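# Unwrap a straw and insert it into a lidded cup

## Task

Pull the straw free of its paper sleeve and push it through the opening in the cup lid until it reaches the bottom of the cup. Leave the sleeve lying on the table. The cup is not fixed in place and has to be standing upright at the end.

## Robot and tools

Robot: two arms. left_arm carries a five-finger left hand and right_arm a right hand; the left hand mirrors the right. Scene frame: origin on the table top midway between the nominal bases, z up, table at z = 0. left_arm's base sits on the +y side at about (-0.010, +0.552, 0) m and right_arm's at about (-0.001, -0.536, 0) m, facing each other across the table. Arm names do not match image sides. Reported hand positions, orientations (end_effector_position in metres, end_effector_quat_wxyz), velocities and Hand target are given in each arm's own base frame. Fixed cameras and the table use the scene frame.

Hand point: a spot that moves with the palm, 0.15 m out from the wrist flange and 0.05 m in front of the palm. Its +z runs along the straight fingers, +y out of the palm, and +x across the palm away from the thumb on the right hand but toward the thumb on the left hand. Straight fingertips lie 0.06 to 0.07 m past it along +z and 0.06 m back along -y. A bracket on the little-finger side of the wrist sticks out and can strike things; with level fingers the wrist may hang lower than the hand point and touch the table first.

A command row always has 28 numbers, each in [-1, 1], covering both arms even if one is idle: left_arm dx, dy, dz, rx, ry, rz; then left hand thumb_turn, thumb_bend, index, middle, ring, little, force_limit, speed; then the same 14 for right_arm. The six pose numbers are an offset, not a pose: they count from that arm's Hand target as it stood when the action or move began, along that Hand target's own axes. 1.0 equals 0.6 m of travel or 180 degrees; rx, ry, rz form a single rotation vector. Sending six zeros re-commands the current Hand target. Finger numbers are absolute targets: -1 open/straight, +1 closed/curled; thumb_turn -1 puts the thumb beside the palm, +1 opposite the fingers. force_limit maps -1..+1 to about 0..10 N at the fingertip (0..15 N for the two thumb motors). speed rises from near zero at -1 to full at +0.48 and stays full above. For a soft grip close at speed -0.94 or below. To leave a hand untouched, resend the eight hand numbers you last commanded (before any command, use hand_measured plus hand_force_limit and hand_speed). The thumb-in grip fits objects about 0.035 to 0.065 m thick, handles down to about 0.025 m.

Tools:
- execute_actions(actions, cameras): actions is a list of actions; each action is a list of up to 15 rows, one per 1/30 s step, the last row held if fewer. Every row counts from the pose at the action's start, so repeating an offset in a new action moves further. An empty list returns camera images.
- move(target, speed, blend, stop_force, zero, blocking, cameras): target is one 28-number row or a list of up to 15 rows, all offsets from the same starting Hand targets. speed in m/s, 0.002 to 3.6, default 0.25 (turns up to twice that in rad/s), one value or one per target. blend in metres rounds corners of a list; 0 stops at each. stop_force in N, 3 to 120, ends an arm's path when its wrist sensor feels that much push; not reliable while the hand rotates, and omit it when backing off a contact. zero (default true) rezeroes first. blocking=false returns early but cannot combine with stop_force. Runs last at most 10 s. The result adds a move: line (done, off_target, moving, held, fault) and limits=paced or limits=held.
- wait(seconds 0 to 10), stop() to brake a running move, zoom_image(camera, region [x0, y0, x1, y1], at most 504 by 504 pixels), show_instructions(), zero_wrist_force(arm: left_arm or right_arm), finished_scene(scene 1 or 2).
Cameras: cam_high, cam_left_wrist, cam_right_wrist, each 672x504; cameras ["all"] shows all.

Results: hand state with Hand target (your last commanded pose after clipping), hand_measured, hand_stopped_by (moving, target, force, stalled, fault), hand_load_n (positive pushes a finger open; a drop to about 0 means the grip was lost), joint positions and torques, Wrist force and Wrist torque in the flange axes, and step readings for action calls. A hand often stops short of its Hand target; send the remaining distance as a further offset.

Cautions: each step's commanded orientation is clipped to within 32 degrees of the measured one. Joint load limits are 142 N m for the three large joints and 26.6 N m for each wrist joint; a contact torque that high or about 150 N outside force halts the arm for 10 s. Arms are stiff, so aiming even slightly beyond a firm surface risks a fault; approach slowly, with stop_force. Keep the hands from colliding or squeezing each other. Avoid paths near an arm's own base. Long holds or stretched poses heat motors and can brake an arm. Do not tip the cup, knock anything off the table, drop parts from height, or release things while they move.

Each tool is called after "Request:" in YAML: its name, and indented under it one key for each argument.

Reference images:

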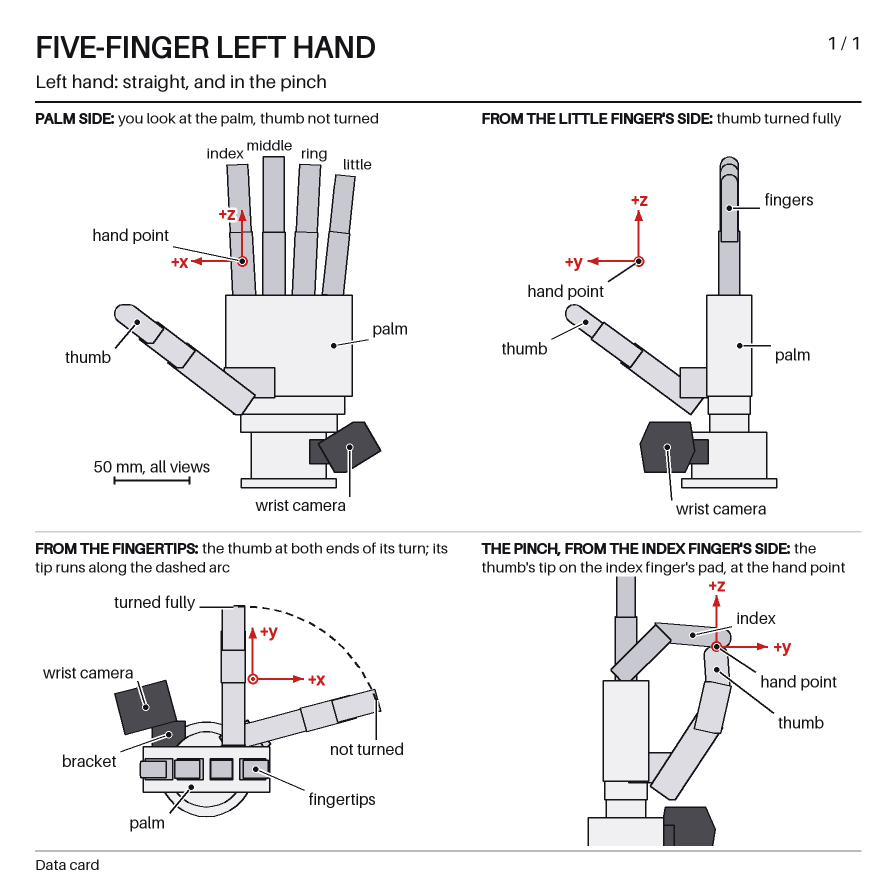

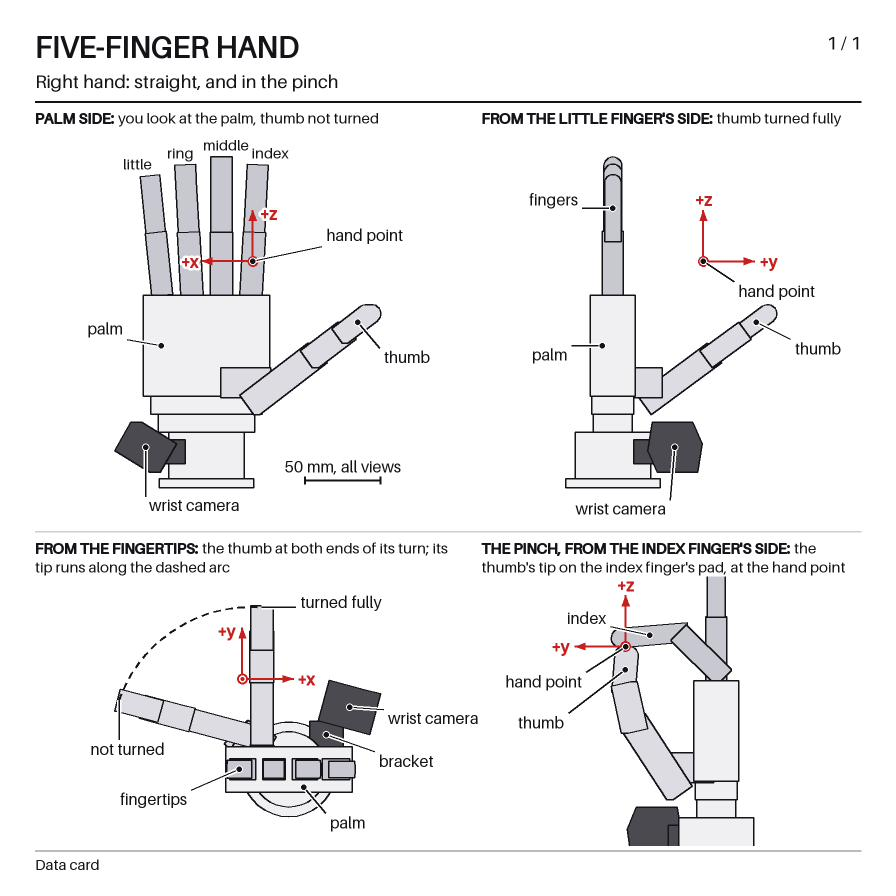

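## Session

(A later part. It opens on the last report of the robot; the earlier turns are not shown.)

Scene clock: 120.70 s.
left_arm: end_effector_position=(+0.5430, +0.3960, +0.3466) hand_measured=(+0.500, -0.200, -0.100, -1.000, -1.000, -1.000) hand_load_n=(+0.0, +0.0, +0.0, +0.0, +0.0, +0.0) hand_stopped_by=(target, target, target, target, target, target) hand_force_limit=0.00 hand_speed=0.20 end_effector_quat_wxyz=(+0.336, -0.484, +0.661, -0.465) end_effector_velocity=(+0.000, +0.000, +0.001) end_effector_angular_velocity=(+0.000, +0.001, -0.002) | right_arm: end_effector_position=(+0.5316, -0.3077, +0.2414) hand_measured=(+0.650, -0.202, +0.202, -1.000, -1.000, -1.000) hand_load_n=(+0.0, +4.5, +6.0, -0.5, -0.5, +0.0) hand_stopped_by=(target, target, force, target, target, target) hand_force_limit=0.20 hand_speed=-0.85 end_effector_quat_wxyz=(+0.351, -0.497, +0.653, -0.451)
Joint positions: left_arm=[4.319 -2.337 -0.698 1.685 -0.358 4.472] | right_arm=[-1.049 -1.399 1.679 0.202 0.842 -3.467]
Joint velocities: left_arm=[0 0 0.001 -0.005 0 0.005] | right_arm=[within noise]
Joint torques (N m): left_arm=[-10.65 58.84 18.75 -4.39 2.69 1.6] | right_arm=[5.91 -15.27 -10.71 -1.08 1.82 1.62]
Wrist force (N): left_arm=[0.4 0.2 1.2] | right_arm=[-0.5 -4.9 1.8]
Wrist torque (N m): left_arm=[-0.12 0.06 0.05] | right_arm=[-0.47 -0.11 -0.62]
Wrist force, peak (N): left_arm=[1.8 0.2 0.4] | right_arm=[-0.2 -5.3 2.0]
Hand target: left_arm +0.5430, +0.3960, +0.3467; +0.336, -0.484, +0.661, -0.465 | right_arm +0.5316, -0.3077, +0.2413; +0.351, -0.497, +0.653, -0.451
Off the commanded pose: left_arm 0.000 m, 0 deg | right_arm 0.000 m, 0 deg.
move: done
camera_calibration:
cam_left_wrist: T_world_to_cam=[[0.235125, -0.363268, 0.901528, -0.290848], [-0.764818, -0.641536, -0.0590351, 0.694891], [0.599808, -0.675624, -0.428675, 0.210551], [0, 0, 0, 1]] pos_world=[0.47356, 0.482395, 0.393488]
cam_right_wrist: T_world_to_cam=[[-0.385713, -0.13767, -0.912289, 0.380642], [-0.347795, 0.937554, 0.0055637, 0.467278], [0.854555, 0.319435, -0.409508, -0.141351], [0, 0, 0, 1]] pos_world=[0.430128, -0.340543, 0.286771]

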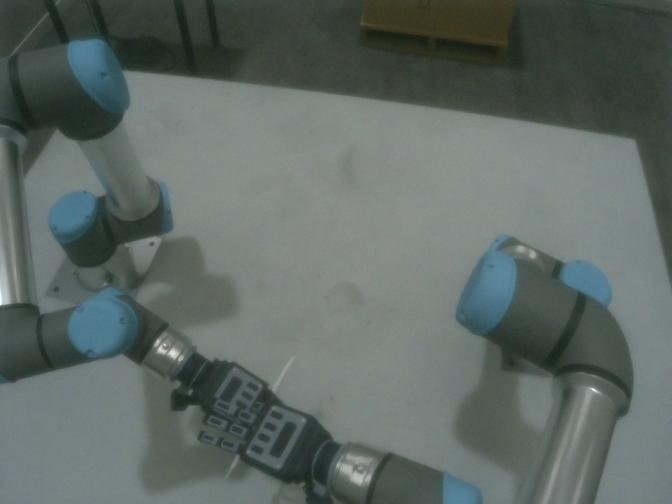

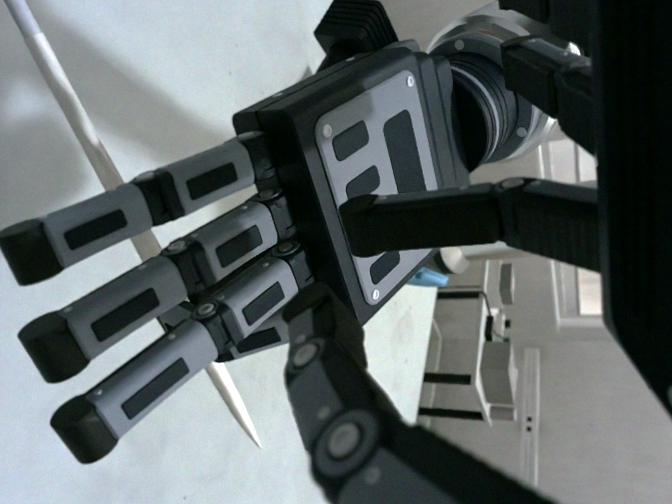

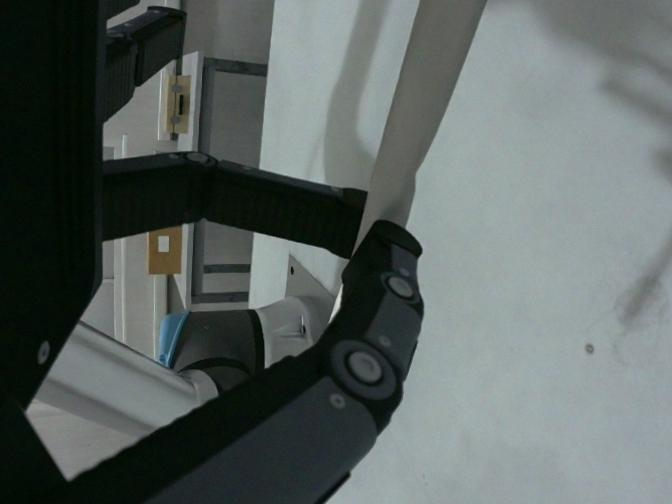

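Request:
move:
  target:
    - [-0.1375,-0.0267,0.0735,0,0,0,0.5,-0.2,-0.1,-1,-1,-1,0,0.2,0,0,0,0,0,0,0.65,-0.2,0.4,-1,-1,-1,0.2,-0.85]
    - [-0.1375,0.0517,0.102,0,0,0,0.5,-0.2,-0.1,-1,-1,-1,0,0.2,0,0,0,0,0,0,0.65,-0.2,0.4,-1,-1,-1,0.2,-0.85]
  speed: 0.2
  blend: 0.02
  cameras: ["all"]

Scene clock: 122.47 s.
left_arm: end_effector_position=(+0.6122, +0.4590, +0.2958) hand_measured=(+0.500, -0.200, -0.100, -1.000, -1.000, -1.000) hand_load_n=(+0.0, +0.0, +0.0, +0.0, +0.0, +0.0) hand_stopped_by=(target, target, target, target, target, target) hand_force_limit=0.00 hand_speed=0.20 end_effector_quat_wxyz=(+0.363, -0.489, +0.646, -0.460) | right_arm: end_effector_position=(+0.5316, -0.3077, +0.2413) hand_measured=(+0.650, -0.202, +0.202, -1.000, -1.000, -1.000) hand_load_n=(+0.0, +5.0, +6.0, +0.0, +0.0, +0.0) hand_stopped_by=(target, target, force, target, target, target) hand_force_limit=0.20 hand_speed=-0.85 end_effector_quat_wxyz=(+0.351, -0.497, +0.653, -0.451)
Joint positions: left_arm=[4.265 -2.723 -0.035 1.713 -0.37 4.177] | right_arm=[-1.049 -1.398 1.679 0.202 0.842 -3.467]
Joint torques (N m): left_arm=[5.09 51.7 8.41 -2.13 3.09 1.16] | right_arm=[7.54 -15.78 -11.18 1.76 0.99 1.73]
Wrist force (N): left_arm=[-0.1 -0.2 1.0] | right_arm=[-0.3 -4.8 2.0]
Wrist torque (N m): left_arm=[-0.17 0.09 0.13] | right_arm=[-0.47 -0.15 -0.60]
Wrist force, peak (N): left_arm=[0.0 1.6 1.8] | right_arm=[-0.2 -5.1 1.9]
Hand target: left_arm +0.6128, +0.4599, +0.2962; +0.336, -0.484, +0.661, -0.465 | right_arm +0.5316, -0.3077, +0.2413; +0.351, -0.497, +0.653, -0.451
Off the commanded pose: left_arm 0.001 m, 4 deg | right_arm 0.000 m, 0 deg.
elbow stopped short (left arm): the move would have taken joint 3 (elbow) straighter than the controller allows.
elbow read too straight (left arm): the controller reads joint 3 (elbow) straighter than it allows; while it does, the hand can move without a command.
move: off_target (left_arm)
camera_calibration:
cam_left_wrist: T_world_to_cam=[[0.220081, -0.366897, 0.903853, -0.228206], [-0.730342, -0.676208, -0.0966576, 0.791119], [0.646656, -0.63885, -0.416781, 0.140722], [0, 0, 0, 1]] pos_world=[0.537013, 0.541133, 0.341382]
cam_right_wrist: T_world_to_cam=[[-0.385851, -0.137568, -0.912247, 0.380671], [-0.347928, 0.937503, 0.00578525, 0.467289], [0.854438, 0.319628, -0.409601, -0.141335], [0, 0, 0, 1]] pos_world=[0.430227, -0.340542, 0.286672]

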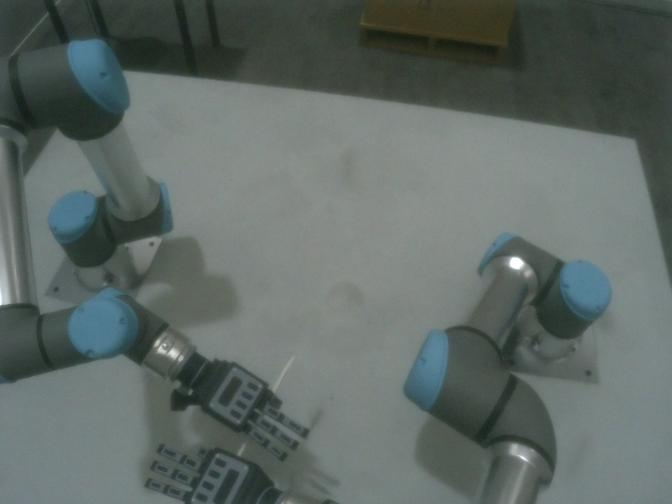

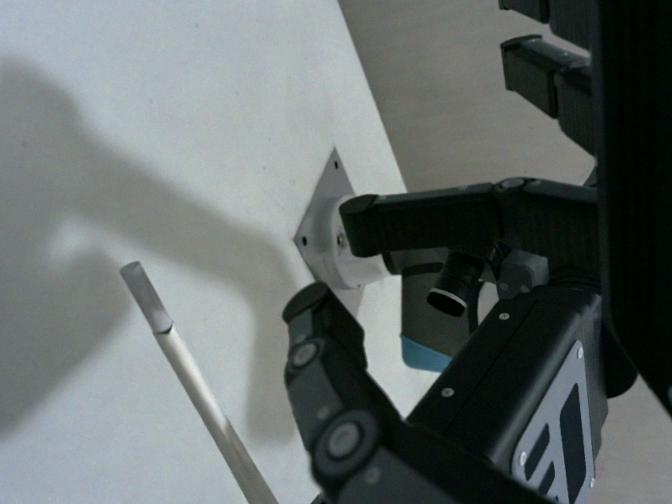

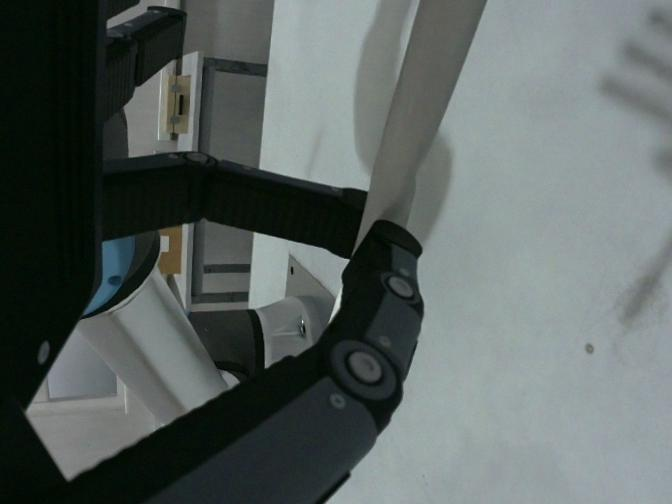

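Request:
move:
  target: [0.1363,0.0327,-0.09,0,0,0,0.5,-0.2,-0.1,-1,-1,-1,0,0.2,-0.1363,-0.0327,0.09,0,0,0,0.65,-0.2,0.4,-1,-1,-1,0.2,-0.85]
  speed: 0.1
  cameras: ["cam_left_wrist"]

Scene clock: 124.40 s.
left_arm: end_effector_position=(+0.5331, +0.3996, +0.2967) hand_measured=(+0.500, -0.200, -0.100, -1.000, -1.000, -1.000) hand_load_n=(+0.0, +0.0, +0.0, +0.0, +0.0, +0.0) hand_stopped_by=(target, target, target, target, target, target) hand_force_limit=0.00 hand_speed=0.20 end_effector_quat_wxyz=(+0.336, -0.484, +0.660, -0.465) | right_arm: end_effector_position=(+0.6083, -0.2437, +0.2417) hand_measured=(+0.650, -0.202, +0.202, -1.000, -1.000, -1.000) hand_load_n=(+0.0, +5.0, +6.5, -0.5, +0.0, +0.0) hand_stopped_by=(target, target, force, target, target, target) hand_force_limit=0.20 hand_speed=-0.85 end_effector_quat_wxyz=(+0.351, -0.497, +0.653, -0.451)
Joint positions: left_arm=[4.337 -2.325 -0.859 1.786 -0.354 4.522] | right_arm=[-0.809 -1.355 1.617 0.147 1.059 -3.34]
Joint torques (N m): left_arm=[-9.81 54.96 10.78 -0.1 2.91 1.06] | right_arm=[4.54 -45.11 -14.18 1.74 -0.08 -0.57]
Wrist force (N): left_arm=[0.5 -0.3 0.7] | right_arm=[0.0 -4.8 1.8]
Wrist torque (N m): left_arm=[-0.18 0.02 0.12] | right_arm=[-0.47 -0.20 -0.61]
Wrist force, peak (N): left_arm=[-0.4 0.1 1.5] | right_arm=[-1.0 -5.1 2.2]
Hand target: left_arm +0.5331, +0.3996, +0.2966; +0.336, -0.484, +0.661, -0.465 | right_arm +0.6083, -0.2436, +0.2418; +0.351, -0.497, +0.653, -0.451
Off the commanded pose: left_arm 0.000 m, 0 deg | right_arm 0.000 m, 0 deg.
move: done
camera_calibration:
cam_left_wrist: T_world_to_cam=[[0.23512, -0.363034, 0.901623, -0.24228], [-0.764729, -0.641651, -0.0589355, 0.686657], [0.599923, -0.675641, -0.428488, 0.197378], [0, 0, 0, 1]] pos_world=[0.46366, 0.485995, 0.343488]
Images, in order (width x height): cam_left_wrist 672x504.

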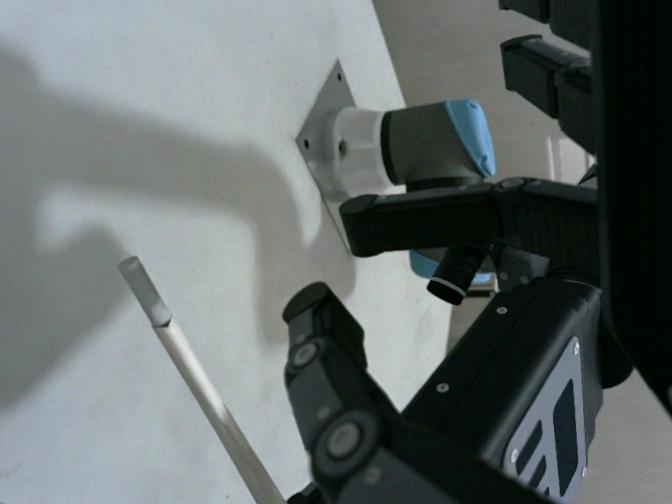

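Request:
move:
  target: [0.005,0.0895,0.029,0,0,0,0.5,-0.2,-0.1,-1,-1,-1,0,0.2,0,0,0,0,0,0,0.65,-0.2,0.4,-1,-1,-1,0.2,-0.85]
  speed: 0.06
  cameras: ["cam_left_wrist"]

Request:
zoom_image:
  camera: "cam_left_wrist"
  region: [200, 100, 440, 400]

Scene clock: 125.93 s.
left_arm: end_effector_position=(+0.5302, +0.3971, +0.2401) hand_measured=(+0.500, -0.200, -0.100, -1.000, -1.000, -1.000) hand_load_n=(+0.0, +0.0, +0.0, +0.0, +0.0, +0.0) hand_stopped_by=(target, target, target, target, target, target) hand_force_limit=0.00 hand_speed=0.20 end_effector_quat_wxyz=(+0.336, -0.484, +0.661, -0.465) | right_arm: end_effector_position=(+0.6083, -0.2436, +0.2418) hand_measured=(+0.650, -0.202, +0.202, -1.000, -1.000, -1.000) hand_load_n=(+0.0, +4.5, +6.0, +0.0, +0.0, +0.0) hand_stopped_by=(target, target, force, target, target, target) hand_force_limit=0.20 hand_speed=-0.85 end_effector_quat_wxyz=(+0.351, -0.497, +0.653, -0.451)
Joint positions: left_arm=[4.34 -2.333 -0.991 1.918 -0.353 4.531] | right_arm=[-0.809 -1.355 1.617 0.147 1.059 -3.34]
Joint torques (N m): left_arm=[4.84 64.39 23.83 -4.5 3.58 -1.27] | right_arm=[8.43 -45.17 -11.05 1.92 2.53 1.38]
Wrist force (N): left_arm=[0.1 -0.4 0.4] | right_arm=[-0.3 -4.7 1.8]
Wrist torque (N m): left_arm=[-0.17 0.09 0.05] | right_arm=[-0.46 -0.15 -0.62]
Wrist force, peak (N): left_arm=[0.3 0.5 1.2] | right_arm=[-0.2 -5.0 1.8]
Hand target: left_arm +0.5302, +0.3970, +0.2402; +0.336, -0.484, +0.661, -0.465 | right_arm +0.6083, -0.2436, +0.2418; +0.351, -0.497, +0.653, -0.451
Off the commanded pose: left_arm 0.000 m, 0 deg | right_arm 0.000 m, 0 deg.
move: done
camera_calibration:
cam_left_wrist: T_world_to_cam=[[0.235115, -0.362981, 0.901646, -0.191593], [-0.764844, -0.641524, -0.0588203, 0.679465], [0.599778, -0.67579, -0.428456, 0.173348], [0, 0, 0, 1]] pos_world=[0.46076, 0.483495, 0.286988]
Images, in order (width x height): cam_left_wrist 672x504.

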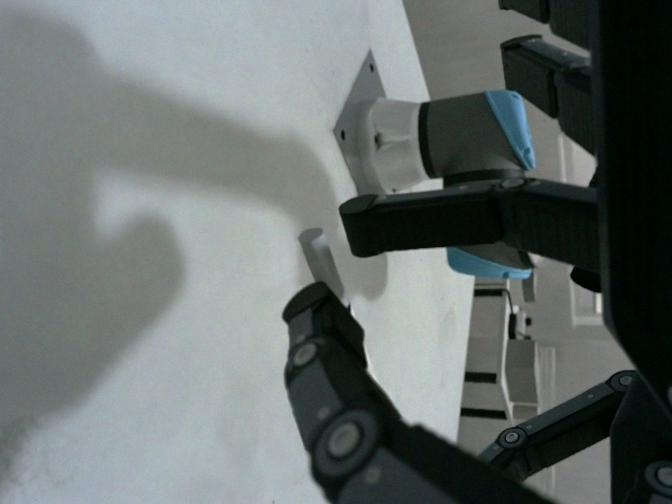

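Scaled by 1.680 from the camera's 672x504 image, which has a finer 960x720 frame.

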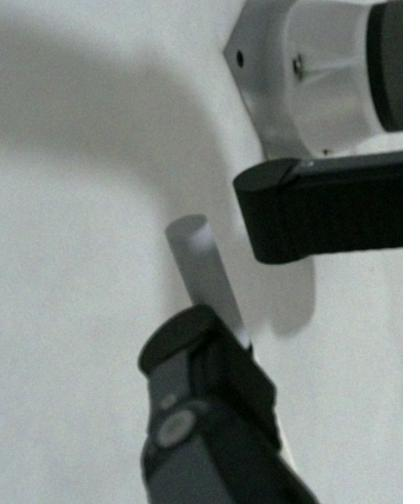

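Request:
move:
  target:
    - [0,0.0031,0.0011,0,0,0,0.5,-0.2,-0.1,-1,-1,-1,0.4,-0.85,0,0,0,0,0,0,0.65,-0.2,0.4,-1,-1,-1,0.2,-0.85]
    - [0,0.0031,0.0011,0,0,0,0.5,-0.2,0.45,-1,-1,-1,0.4,-0.85,0,0,0,0,0,0,0.65,-0.2,0.4,-1,-1,-1,0.2,-0.85]
  speed: 0.06
  cameras: ["cam_left_wrist"]

Request:
zoom_image:
  camera: "cam_left_wrist"
  region: [200, 100, 440, 400]

Scene clock: 128.03 s.
left_arm: end_effector_position=(+0.5302, +0.3970, +0.2383) hand_measured=(+0.500, -0.202, +0.202, -1.000, -1.000, -1.000) hand_load_n=(-1.5, +4.5, +9.0, +0.0, +0.0, +0.5) hand_stopped_by=(target, target, force, target, target, target) hand_force_limit=0.40 hand_speed=-0.85 end_effector_quat_wxyz=(+0.336, -0.484, +0.661, -0.465) | right_arm: end_effector_position=(+0.6083, -0.2436, +0.2418) hand_measured=(+0.650, -0.202, +0.202, -1.000, -1.000, -1.000) hand_load_n=(-1.0, +4.0, +6.0, +0.0, +0.0, +0.0) hand_stopped_by=(target, target, force, target, target, target) hand_force_limit=0.20 hand_speed=-0.85 end_effector_quat_wxyz=(+0.351, -0.497, +0.653, -0.451)
Joint positions: left_arm=[4.34 -2.334 -0.995 1.923 -0.353 4.531] | right_arm=[-0.809 -1.355 1.617 0.147 1.059 -3.34]
Joint torques (N m): left_arm=[-4.76 39.08 22.64 -4.18 1.56 1.13] | right_arm=[8.46 -45.59 -11.36 1.84 2.06 1.38]
Wrist force (N): left_arm=[1.5 -0.3 0.7] | right_arm=[0.8 -4.8 1.9]
Wrist torque (N m): left_arm=[-0.19 0.07 0.06] | right_arm=[-0.48 -0.22 -0.63]
Wrist force, peak (N): left_arm=[1.4 -0.5 0.9] | right_arm=[-0.1 -5.2 1.9]
Hand target: left_arm +0.5302, +0.3970, +0.2383; +0.336, -0.484, +0.661, -0.465 | right_arm +0.6083, -0.2436, +0.2418; +0.351, -0.497, +0.653, -0.451
Off the commanded pose: left_arm 0.000 m, 0 deg | right_arm 0.000 m, 0 deg.
move: done
camera_calibration:
cam_left_wrist: T_world_to_cam=[[0.234997, -0.36312, 0.901621, -0.189787], [-0.764849, -0.641501, -0.0590106, 0.679334], [0.599819, -0.675736, -0.428483, 0.17243], [0, 0, 0, 1]] pos_world=[0.46076, 0.483395, 0.285088]
Images, in order (width x height): cam_left_wrist 672x504.

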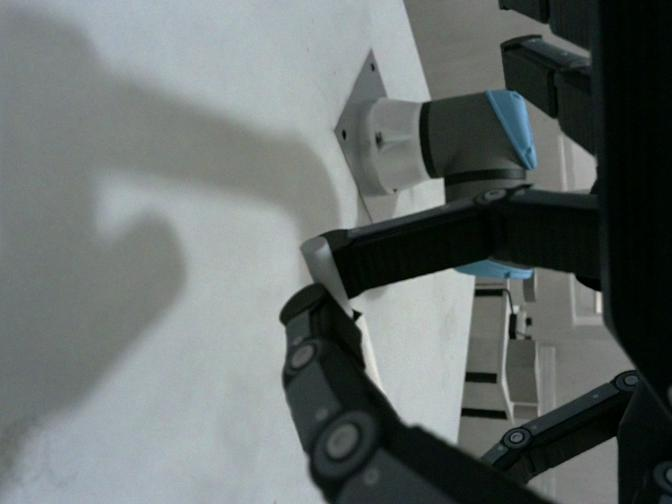

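Scaled by 1.680 from the camera's 672x504 image, which has a finer 960x720 frame.

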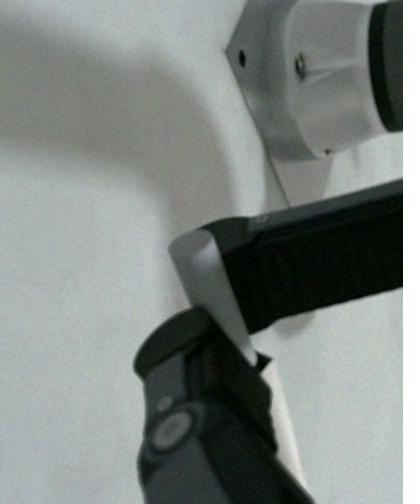

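Request:
move:
  target:
    - [0,0,0,0,0,0,0.5,0.1,0.45,-1,-1,-1,0.5,-0.85,0,0,0,0,0,0,0.65,-0.2,0.4,-1,-1,-1,0.2,-0.85]
    - [-0.02,0,0,0,0,0,0.5,0.1,0.45,-1,-1,-1,0.5,-0.85,-0.02,0,0,0,0,0,0.65,-0.2,0.4,-1,-1,-1,0.2,-0.85]
  speed: 0.03
  cameras: ["cam_left_wrist"]

Request:
zoom_image:
  camera: "cam_left_wrist"
  region: [200, 100, 500, 504]

Scene clock: 129.63 s.
left_arm: end_effector_position=(+0.5338, +0.4085, +0.2381) hand_measured=(+0.500, -0.132, +0.200, -1.000, -1.000, -1.000) hand_load_n=(+2.5, +11.0, +18.0, +0.0, +0.0, +0.0) hand_stopped_by=(target, force, force, target, target, target) hand_force_limit=0.50 hand_speed=-0.85 end_effector_quat_wxyz=(+0.336, -0.484, +0.660, -0.465) | right_arm: end_effector_position=(+0.6115, -0.2319, +0.2419) hand_measured=(+0.650, -0.200, +0.204, -1.000, -1.000, -1.000) hand_load_n=(+0.0, +0.0, +0.0, +0.0, +0.0, +0.0) hand_stopped_by=(target, target, force, target, target, target) hand_force_limit=0.20 hand_speed=-0.85 end_effector_quat_wxyz=(+0.351, -0.497, +0.653, -0.451)
Joint positions: left_arm=[4.341 -2.368 -0.936 1.894 -0.353 4.535] | right_arm=[-0.784 -1.363 1.626 0.141 1.081 -3.329]
Joint torques (N m): left_arm=[4.23 66.63 11.13 0.02 3.76 1.25] | right_arm=[-10.52 -27.95 -24.08 -0.47 -2.72 -1.17]
Wrist force (N): left_arm=[0.1 0.0 0.9] | right_arm=[-0.2 -5.0 1.7]
Wrist torque (N m): left_arm=[-0.15 0.07 0.05] | right_arm=[-0.48 -0.16 -0.69]
Wrist force, peak (N): left_arm=[1.6 -0.4 0.9] | right_arm=[-0.1 -5.3 1.7]
Hand target: left_arm +0.5338, +0.4084, +0.2382; +0.336, -0.484, +0.661, -0.465 | right_arm +0.6114, -0.2320, +0.2419; +0.351, -0.497, +0.653, -0.451
Off the commanded pose: left_arm 0.000 m, 0 deg | right_arm 0.000 m, 0 deg.
move: done
camera_calibration:
cam_left_wrist: T_world_to_cam=[[0.2352, -0.362805, 0.901695, -0.186573], [-0.764799, -0.641594, -0.058659, 0.689451], [0.599803, -0.675818, -0.428376, 0.177913], [0, 0, 0, 1]] pos_world=[0.46446, 0.494895, 0.284888]
Images, in order (width x height): cam_left_wrist 672x504.

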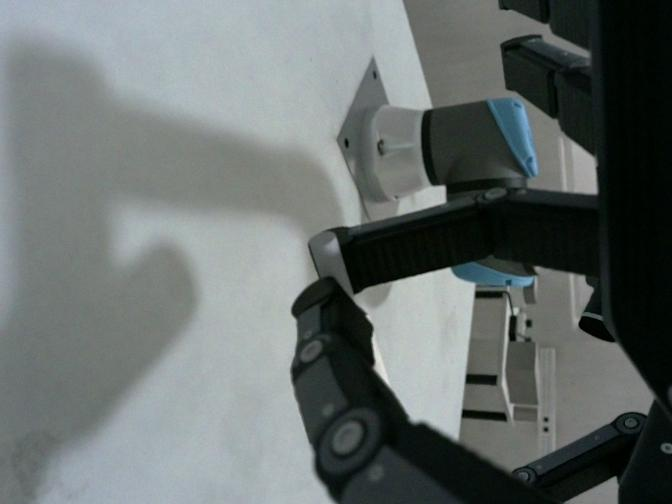

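Scaled by 1.248 from the camera's 672x504 image, which has a finer 960x720 frame.

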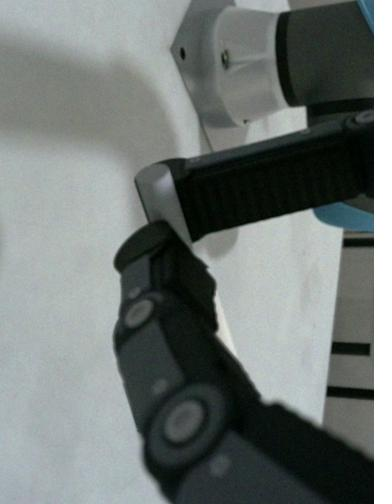

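Request:
wait:
  seconds: 0.1
  cameras: ["all"]

Request:
zoom_image:
  camera: "cam_right_wrist"
  region: [220, 0, 560, 504]

Scene clock: 129.87 s.
left_arm: end_effector_position=(+0.5338, +0.4085, +0.2382) hand_measured=(+0.500, -0.132, +0.200, -1.000, -1.000, -1.000) hand_load_n=(+2.5, +10.5, +18.0, +0.0, +0.0, -0.5) hand_stopped_by=(target, force, force, target, target, target) hand_force_limit=0.50 hand_speed=-0.85 end_effector_quat_wxyz=(+0.336, -0.484, +0.661, -0.465) | right_arm: end_effector_position=(+0.6115, -0.2320, +0.2420) hand_measured=(+0.650, -0.200, +0.204, -1.000, -1.000, -1.000) hand_load_n=(+0.0, +0.0, +0.0, +0.0, +0.0, +0.0) hand_stopped_by=(target, target, force, target, target, target) hand_force_limit=0.20 hand_speed=-0.85 end_effector_quat_wxyz=(+0.351, -0.497, +0.653, -0.451)
Joint positions: left_arm=[4.341 -2.368 -0.936 1.894 -0.353 4.535] | right_arm=[-0.785 -1.363 1.626 0.141 1.081 -3.329]
Joint torques (N m): left_arm=[1.76 66.19 12.85 0.01 3.67 0.36] | right_arm=[-12.29 -17.52 -25.23 1.37 -2.31 -1.34]
Wrist force (N): left_arm=[0.6 -0.3 0.9] | right_arm=[-0.2 -4.9 1.8]
Wrist torque (N m): left_arm=[-0.19 0.00 0.09] | right_arm=[-0.48 -0.17 -0.69]
Wrist force, peak (N): left_arm=[0.0 -0.6 1.1] | right_arm=[-0.4 -5.2 1.8]
Hand target: left_arm +0.5338, +0.4084, +0.2382; +0.336, -0.484, +0.661, -0.465 | right_arm +0.6114, -0.2320, +0.2419; +0.351, -0.497, +0.653, -0.451
Off the commanded pose: left_arm 0.000 m, 0 deg | right_arm 0.000 m, 0 deg.
wait: 0.10 s; at rest by 0.03 s
camera_calibration:
cam_left_wrist: T_world_to_cam=[[0.235066, -0.363063, 0.901626, -0.186453], [-0.764828, -0.641534, -0.0589292, 0.689518], [0.599819, -0.675736, -0.428484, 0.177939], [0, 0, 0, 1]] pos_world=[0.46446, 0.494895, 0.284988]
cam_right_wrist: T_world_to_cam=[[-0.385691, -0.137759, -0.912286, 0.422393], [-0.34802, 0.937471, 0.00557203, 0.424181], [0.854473, 0.319643, -0.409517, -0.233466], [0, 0, 0, 1]] pos_world=[0.510027, -0.264843, 0.287371]

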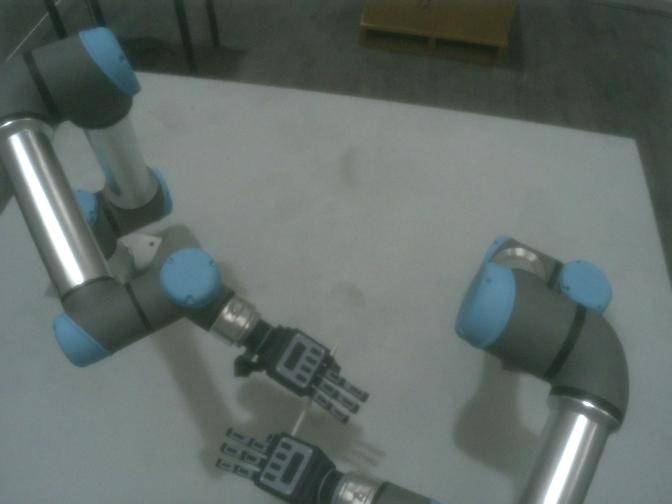

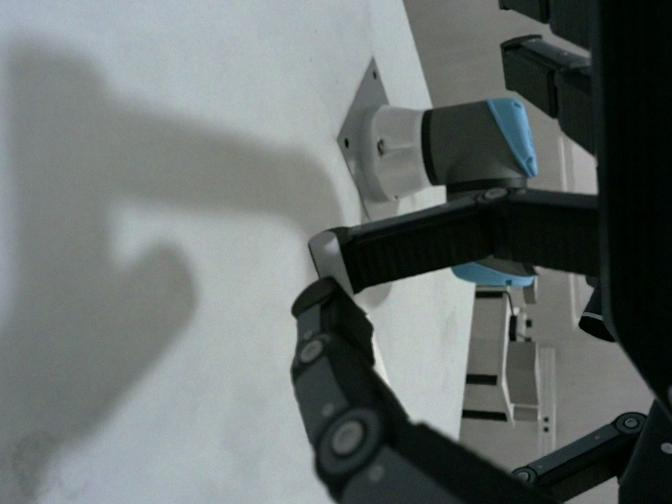

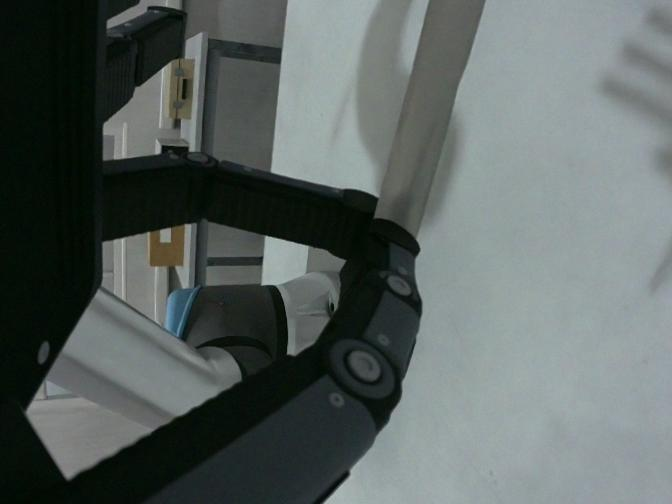

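Scaled by 1.000.

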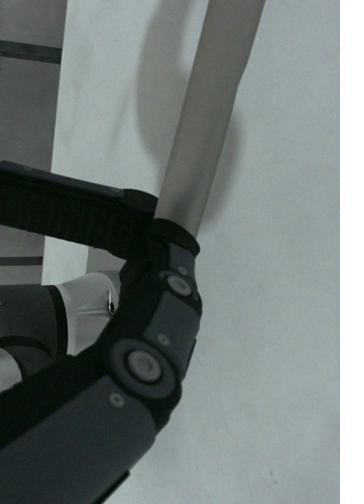

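Request:
move:
  target:
    - [0,0,0,0,0,0,0.5,0.1,0.45,-1,-1,-1,0.5,-0.85,0,0,0,0,0,0,0.65,-0.2,0.5,-1,-1,-1,0.9,-0.85]
    - [0,0,0,0,0,0,0.5,0.1,0.45,-1,-1,-1,0.5,-0.85,0,0,0,0,0,0,0.65,0.1,0.5,-1,-1,-1,0.9,-0.8]
    - [-0.02,0,0,0,0,0,0.5,0.1,0.45,-1,-1,-1,0.5,-0.85,-0.02,0,0,0,0,0,0.65,0.1,0.5,-1,-1,-1,0.9,-0.8]
  speed: 0.03
  cameras: ["cam_left_wrist","cam_right_wrist"]

Scene clock: 131.87 s.
left_arm: end_effector_position=(+0.5375, +0.4199, +0.2380) hand_measured=(+0.500, -0.132, +0.200, -1.000, -1.000, -1.000) hand_load_n=(+2.5, +11.0, +18.0, +0.0, +0.0, +0.0) hand_stopped_by=(target, force, force, target, target, target) hand_force_limit=0.50 hand_speed=-0.85 end_effector_quat_wxyz=(+0.336, -0.484, +0.660, -0.465) end_effector_velocity=(-0.001, +0.000, +0.001) end_effector_angular_velocity=(+0.002, -0.002, +0.001) | right_arm: end_effector_position=(+0.6146, -0.2203, +0.2420) hand_measured=(+0.650, -0.164, +0.282, -1.000, -1.000, -1.000) hand_load_n=(+0.0, +14.5, +15.0, +0.5, +0.0, +0.0) hand_stopped_by=(target, force, force, target, target, target) hand_force_limit=0.90 hand_speed=-0.80 end_effector_quat_wxyz=(+0.351, -0.497, +0.653, -0.451)
Joint positions: left_arm=[4.343 -2.403 -0.874 1.864 -0.353 4.538] | right_arm=[-0.76 -1.37 1.634 0.135 1.104 -3.318]
Joint velocities: left_arm=[0.002 0.004 -0.005 0.005 0.001 0] | right_arm=[within noise]
Joint torques (N m): left_arm=[5.29 67.76 9.23 0.06 3.44 1.33] | right_arm=[-13.21 -30.7 -22.55 -0.41 -2.42 -1.27]
Wrist force (N): left_arm=[-0.1 -0.3 1.2] | right_arm=[-0.3 -4.8 1.9]
Wrist torque (N m): left_arm=[-0.20 0.07 0.04] | right_arm=[-0.45 -0.18 -0.68]
Wrist force, peak (N): left_arm=[3.3 -0.3 1.5] | right_arm=[2.9 -5.2 2.0]
Hand target: left_arm +0.5375, +0.4199, +0.2381; +0.336, -0.484, +0.661, -0.465 | right_arm +0.6146, -0.2204, +0.2420; +0.351, -0.497, +0.653, -0.451
Off the commanded pose: left_arm 0.000 m, 0 deg | right_arm 0.000 m, 0 deg.
move: done
camera_calibration:
cam_left_wrist: T_world_to_cam=[[0.2352, -0.362805, 0.901695, -0.183283], [-0.764799, -0.641594, -0.058659, 0.699518], [0.599803, -0.675818, -0.428376, 0.183458], [0, 0, 0, 1]] pos_world=[0.46806, 0.506295, 0.284888]
cam_right_wrist: T_world_to_cam=[[-0.385774, -0.137539, -0.912284, 0.425337], [-0.347929, 0.937503, 0.00578591, 0.414225], [0.854473, 0.319642, -0.409518, -0.239941], [0, 0, 0, 1]] pos_world=[0.513227, -0.253142, 0.287371]
Images, in order (width x height): cam_left_wrist 672x504, cam_right_wrist 672x504.

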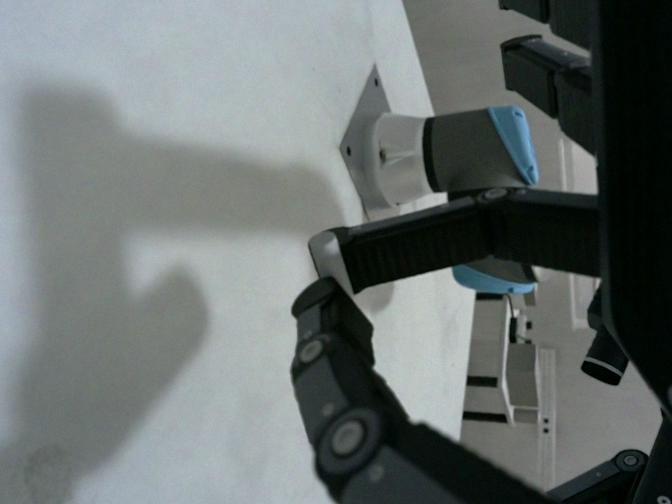

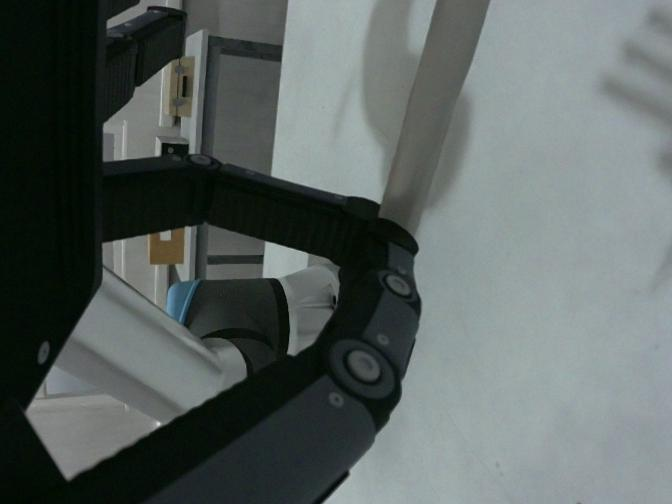

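Request:
move:
  target: [-0.06,0,0,0,0,0,0.5,0.1,0.45,-1,-1,-1,0.5,-0.85,-0.06,0,0,0,0,0,0.65,0.1,0.5,-1,-1,-1,0.9,-0.8]
  speed: 0.05
  cameras: ["all"]

Request:
zoom_image:
  camera: "cam_high"
  region: [180, 320, 400, 504]

Scene clock: 133.33 s.
left_arm: end_effector_position=(+0.5484, +0.4542, +0.2379) hand_measured=(+0.500, -0.132, +0.200, -1.000, -1.000, -1.000) hand_load_n=(+2.0, +10.5, +18.0, +0.0, +0.0, -0.5) hand_stopped_by=(target, force, force, target, target, target) hand_force_limit=0.50 hand_speed=-0.85 end_effector_quat_wxyz=(+0.336, -0.484, +0.660, -0.465) | right_arm: end_effector_position=(+0.6239, -0.1856, +0.2425) hand_measured=(+0.650, -0.164, +0.282, -1.000, -1.000, -1.000) hand_load_n=(+0.0, +14.5, +14.0, +0.0, +0.0, +0.0) hand_stopped_by=(target, force, force, target, target, target) hand_force_limit=0.90 hand_speed=-0.80 end_effector_quat_wxyz=(+0.351, -0.497, +0.653, -0.451)
Joint positions: left_arm=[4.346 -2.524 -0.653 1.755 -0.352 4.548] | right_arm=[-0.683 -1.387 1.651 0.12 1.174 -3.286]
Joint torques (N m): left_arm=[-9.35 66.69 22.8 -0.31 -0.24 -0.83] | right_arm=[-10.53 -17.13 -24.65 1.44 -2 -1.33]
Wrist force (N): left_arm=[0.4 -0.7 0.7] | right_arm=[-0.5 -5.0 1.7]
Wrist torque (N m): left_arm=[-0.20 0.02 0.06] | right_arm=[-0.48 -0.12 -0.69]
Wrist force, peak (N): left_arm=[2.1 -0.4 1.6] | right_arm=[1.5 -5.1 1.9]
Hand target: left_arm +0.5485, +0.4542, +0.2379; +0.336, -0.484, +0.661, -0.465 | right_arm +0.6239, -0.1857, +0.2424; +0.351, -0.497, +0.653, -0.451
Off the commanded pose: left_arm 0.000 m, 0 deg | right_arm 0.000 m, 0 deg.
move: done
camera_calibration:
cam_left_wrist: T_world_to_cam=[[0.234999, -0.362986, 0.901674, -0.173046], [-0.764778, -0.64159, -0.0589635, 0.730001], [0.599909, -0.675724, -0.428377, 0.199854], [0, 0, 0, 1]] pos_world=[0.47906, 0.540595, 0.284687]
cam_right_wrist: T_world_to_cam=[[-0.385613, -0.137729, -0.912323, 0.434039], [-0.34802, 0.93747, 0.00557269, 0.38503], [0.854508, 0.319656, -0.409434, -0.258814], [0, 0, 0, 1]] pos_world=[0.522528, -0.218443, 0.287871]

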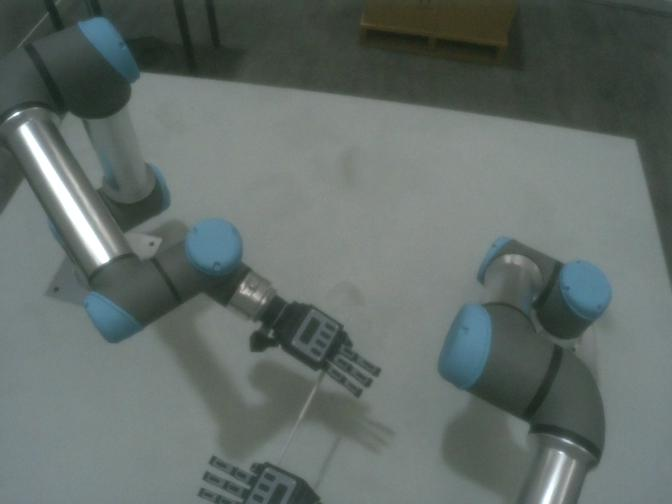

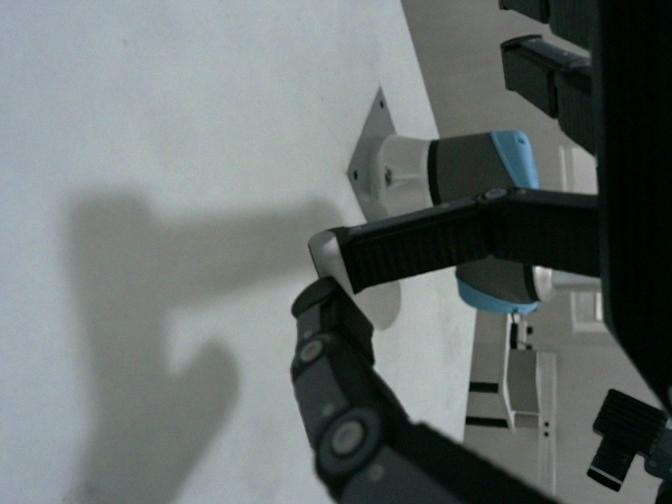

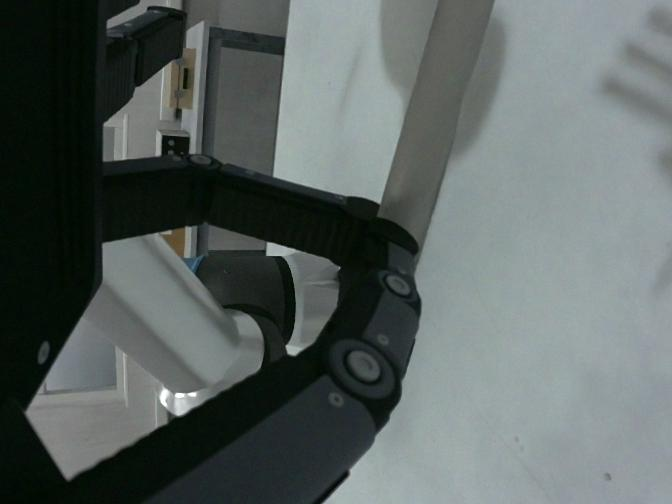

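Scaled by 2.291 from the camera's 672x504 image, which has a finer 960x720 frame.

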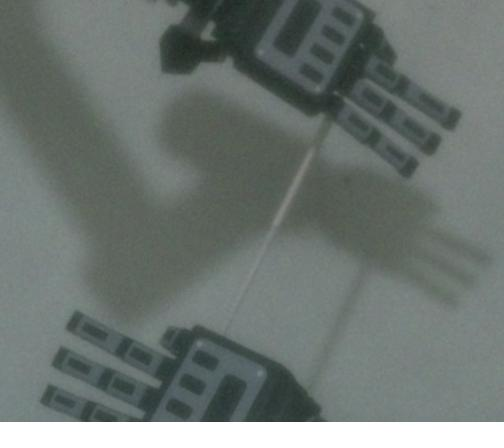

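Request:
move:
  target: [-0.05,0,0,0,0,0,0.5,0.1,0.45,-1,-1,-1,0.5,-0.85,-0.2,0,0,0,0,0,0.65,0.1,0.5,-1,-1,-1,0.9,-0.8]
  speed: 0.1
  cameras: ["all"]

Request:
zoom_image:
  camera: "cam_high"
  region: [180, 250, 450, 504]

Scene clock: 135.13 s.
left_arm: end_effector_position=(+0.5576, +0.4828, +0.2377) hand_measured=(+0.500, -0.132, +0.200, -1.000, -1.000, -1.000) hand_load_n=(+2.0, +10.5, +18.0, +0.0, +0.0, +0.0) hand_stopped_by=(target, force, force, target, target, target) hand_force_limit=0.50 hand_speed=-0.85 end_effector_quat_wxyz=(+0.336, -0.484, +0.661, -0.465) | right_arm: end_effector_position=(+0.6552, -0.0699, +0.2434) hand_measured=(+0.650, -0.164, +0.282, -1.000, -1.000, -1.000) hand_load_n=(+0.0, +14.5, +14.5, +0.0, +0.0, +0.0) hand_stopped_by=(target, force, force, target, target, target) hand_force_limit=0.90 hand_speed=-0.80 end_effector_quat_wxyz=(+0.351, -0.497, +0.653, -0.451)
Joint positions: left_arm=[4.349 -2.666 -0.383 1.62 -0.352 4.555] | right_arm=[-0.409 -1.386 1.646 0.098 1.431 -3.183]
Joint torques (N m): left_arm=[-4.68 74.49 14.32 0.03 -0.88 -0.7] | right_arm=[4.35 -44.12 -11.16 1.41 -0.4 -1.28]
Wrist force (N): left_arm=[0.7 -0.3 0.8] | right_arm=[-0.1 -4.8 1.8]
Wrist torque (N m): left_arm=[-0.15 0.01 0.10] | right_arm=[-0.46 -0.17 -0.64]
Wrist force, peak (N): left_arm=[0.8 -1.0 0.3] | right_arm=[-1.1 -5.0 1.8]
Hand target: left_arm +0.5576, +0.4827, +0.2378; +0.336, -0.484, +0.661, -0.465 | right_arm +0.6551, -0.0698, +0.2435; +0.351, -0.497, +0.653, -0.451
Off the commanded pose: left_arm 0.000 m, 0 deg | right_arm 0.000 m, 0 deg.
move: done
camera_calibration:
cam_left_wrist: T_world_to_cam=[[0.234999, -0.362986, 0.901674, -0.164623], [-0.764778, -0.64159, -0.0589635, 0.755298], [0.599909, -0.675724, -0.428377, 0.213635], [0, 0, 0, 1]] pos_world=[0.48816, 0.569195, 0.284487]
cam_right_wrist: T_world_to_cam=[[-0.385912, -0.137509, -0.91223, 0.463118], [-0.347928, 0.937503, 0.00586998, 0.287317], [0.854411, 0.319656, -0.409636, -0.322021], [0, 0, 0, 1]] pos_world=[0.553827, -0.102742, 0.288872]

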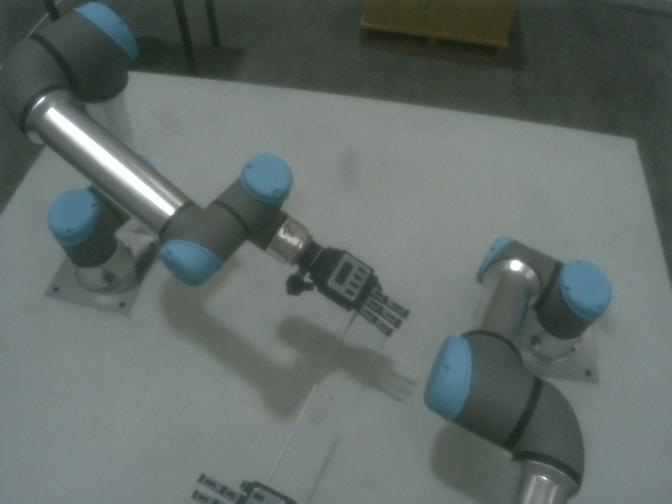

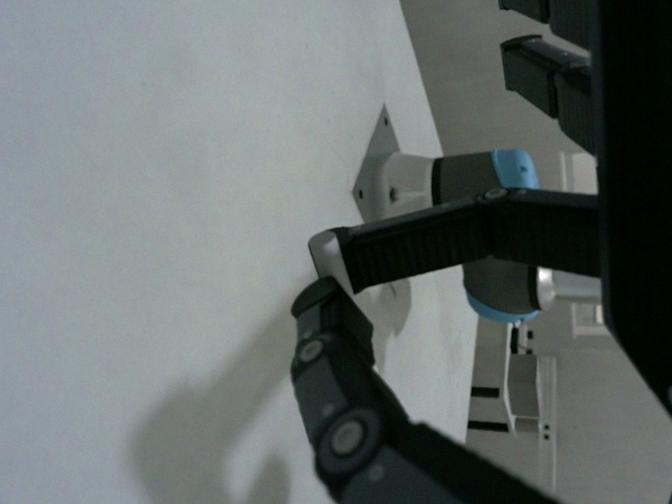

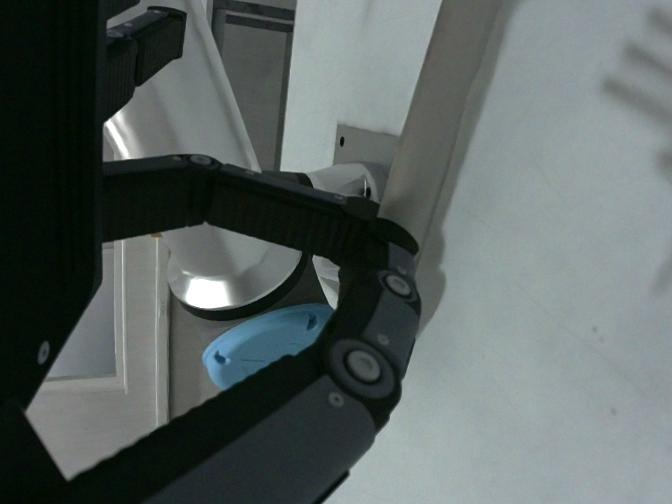

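Scaled by 1.867 from the camera's 672x504 image, which has a finer 960x720 frame.

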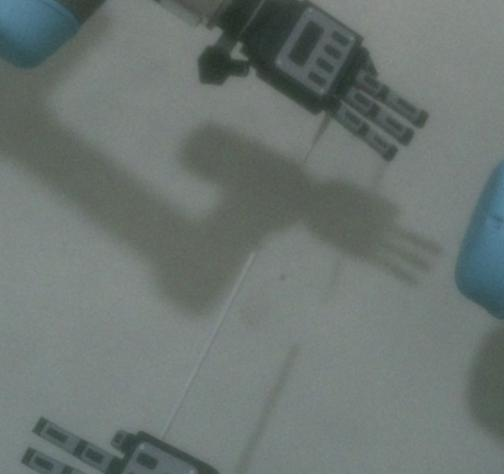

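Request:
move:
  target: [0.108,-0.233,-0.247,-0.152,-0.308,0.402,0.5,0.1,0.45,-1,-1,-1,0.5,-0.85,0,0.32,0.1164,0,0,0,0.65,0.1,0.5,-1,-1,-1,0.9,-0.8]
  speed: 0.2
  cameras: ["all"]

Scene clock: 140.47 s.
left_arm: end_effector_position=(+0.4510, +0.4498, +0.4202) hand_measured=(+0.500, -0.132, +0.200, -1.000, -1.000, -1.000) hand_load_n=(+2.5, +10.5, +18.0, -0.5, -0.5, +0.0) hand_stopped_by=(target, force, force, target, target, target) hand_force_limit=0.50 hand_speed=-0.85 end_effector_quat_wxyz=(+0.669, -0.227, +0.671, +0.224) | right_arm: end_effector_position=(+0.6546, -0.0676, +0.0391) hand_measured=(+0.650, -0.164, +0.282, -1.000, -1.000, -1.000) hand_load_n=(+0.0, +14.5, +14.0, +0.0, -0.5, +0.0) hand_stopped_by=(target, force, force, target, target, target) hand_force_limit=0.90 hand_speed=-0.80 end_effector_quat_wxyz=(+0.351, -0.497, +0.653, -0.451)
Joint positions: left_arm=[4.215 -1.495 -1.734 3.224 -1.146 4.711] | right_arm=[-0.404 -1.145 1.919 -0.416 1.435 -3.182]
Joint torques (N m): left_arm=[7.72 10.34 18.86 3.15 1.32 0.78] | right_arm=[10.97 -49.61 -20.69 0.87 2.5 1.64]
Wrist force (N): left_arm=[-0.8 -0.5 0.3] | right_arm=[-0.1 -5.1 1.8]
Wrist torque (N m): left_arm=[-0.18 0.14 -0.06] | right_arm=[-0.51 -0.16 -0.70]
Wrist force, peak (N): left_arm=[-1.6 0.1 0.5] | right_arm=[-0.2 -5.6 1.5]
Hand target: left_arm +0.4510, +0.4499, +0.4201; +0.669, -0.227, +0.671, +0.224 | right_arm +0.6546, -0.0676, +0.0392; +0.351, -0.497, +0.653, -0.451
Off the commanded pose: left_arm 0.000 m, 0 deg | right_arm 0.000 m, 0 deg.
move: done
camera_calibration:
cam_left_wrist: T_world_to_cam=[[0.585417, -0.762413, -0.275703, 0.200192], [-0.528891, -0.101404, -0.84261, 0.643353], [0.61446, 0.639095, -0.462597, -0.250181], [0, 0, 0, 1]] pos_world=[0.376794, 0.377758, 0.481556]
cam_right_wrist: T_world_to_cam=[[-0.386026, -0.13744, -0.912192, 0.276771], [-0.347887, 0.937518, 0.00596476, 0.286087], [0.854376, 0.319642, -0.40972, -0.405863], [0, 0, 0, 1]] pos_world=[0.553126, -0.100442, 0.0844719]

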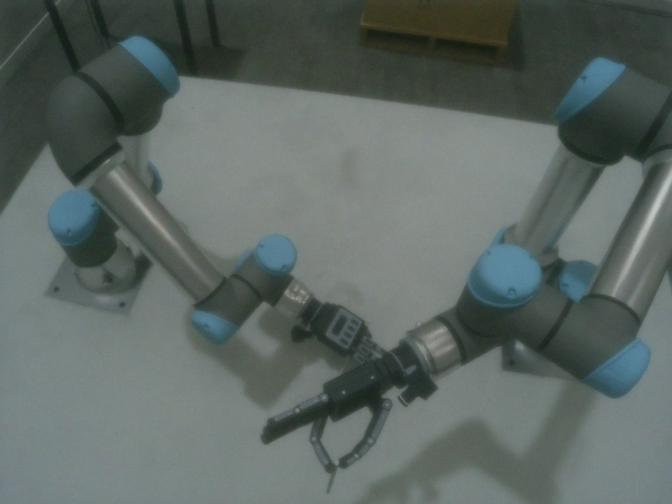

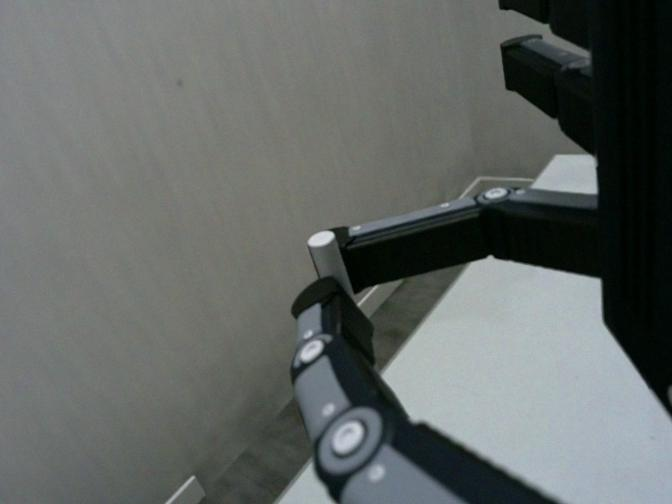

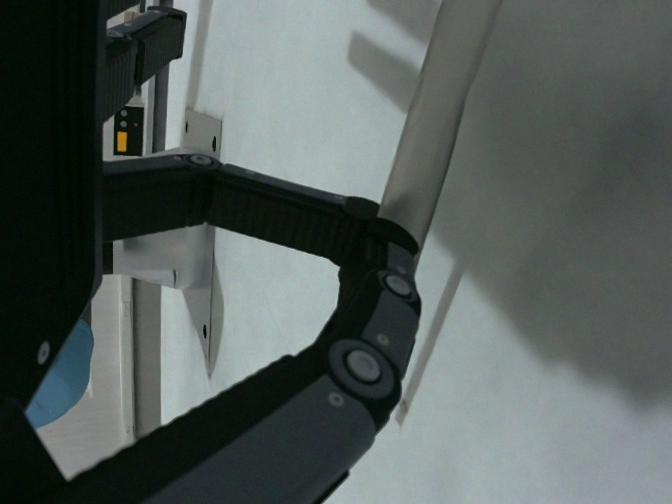

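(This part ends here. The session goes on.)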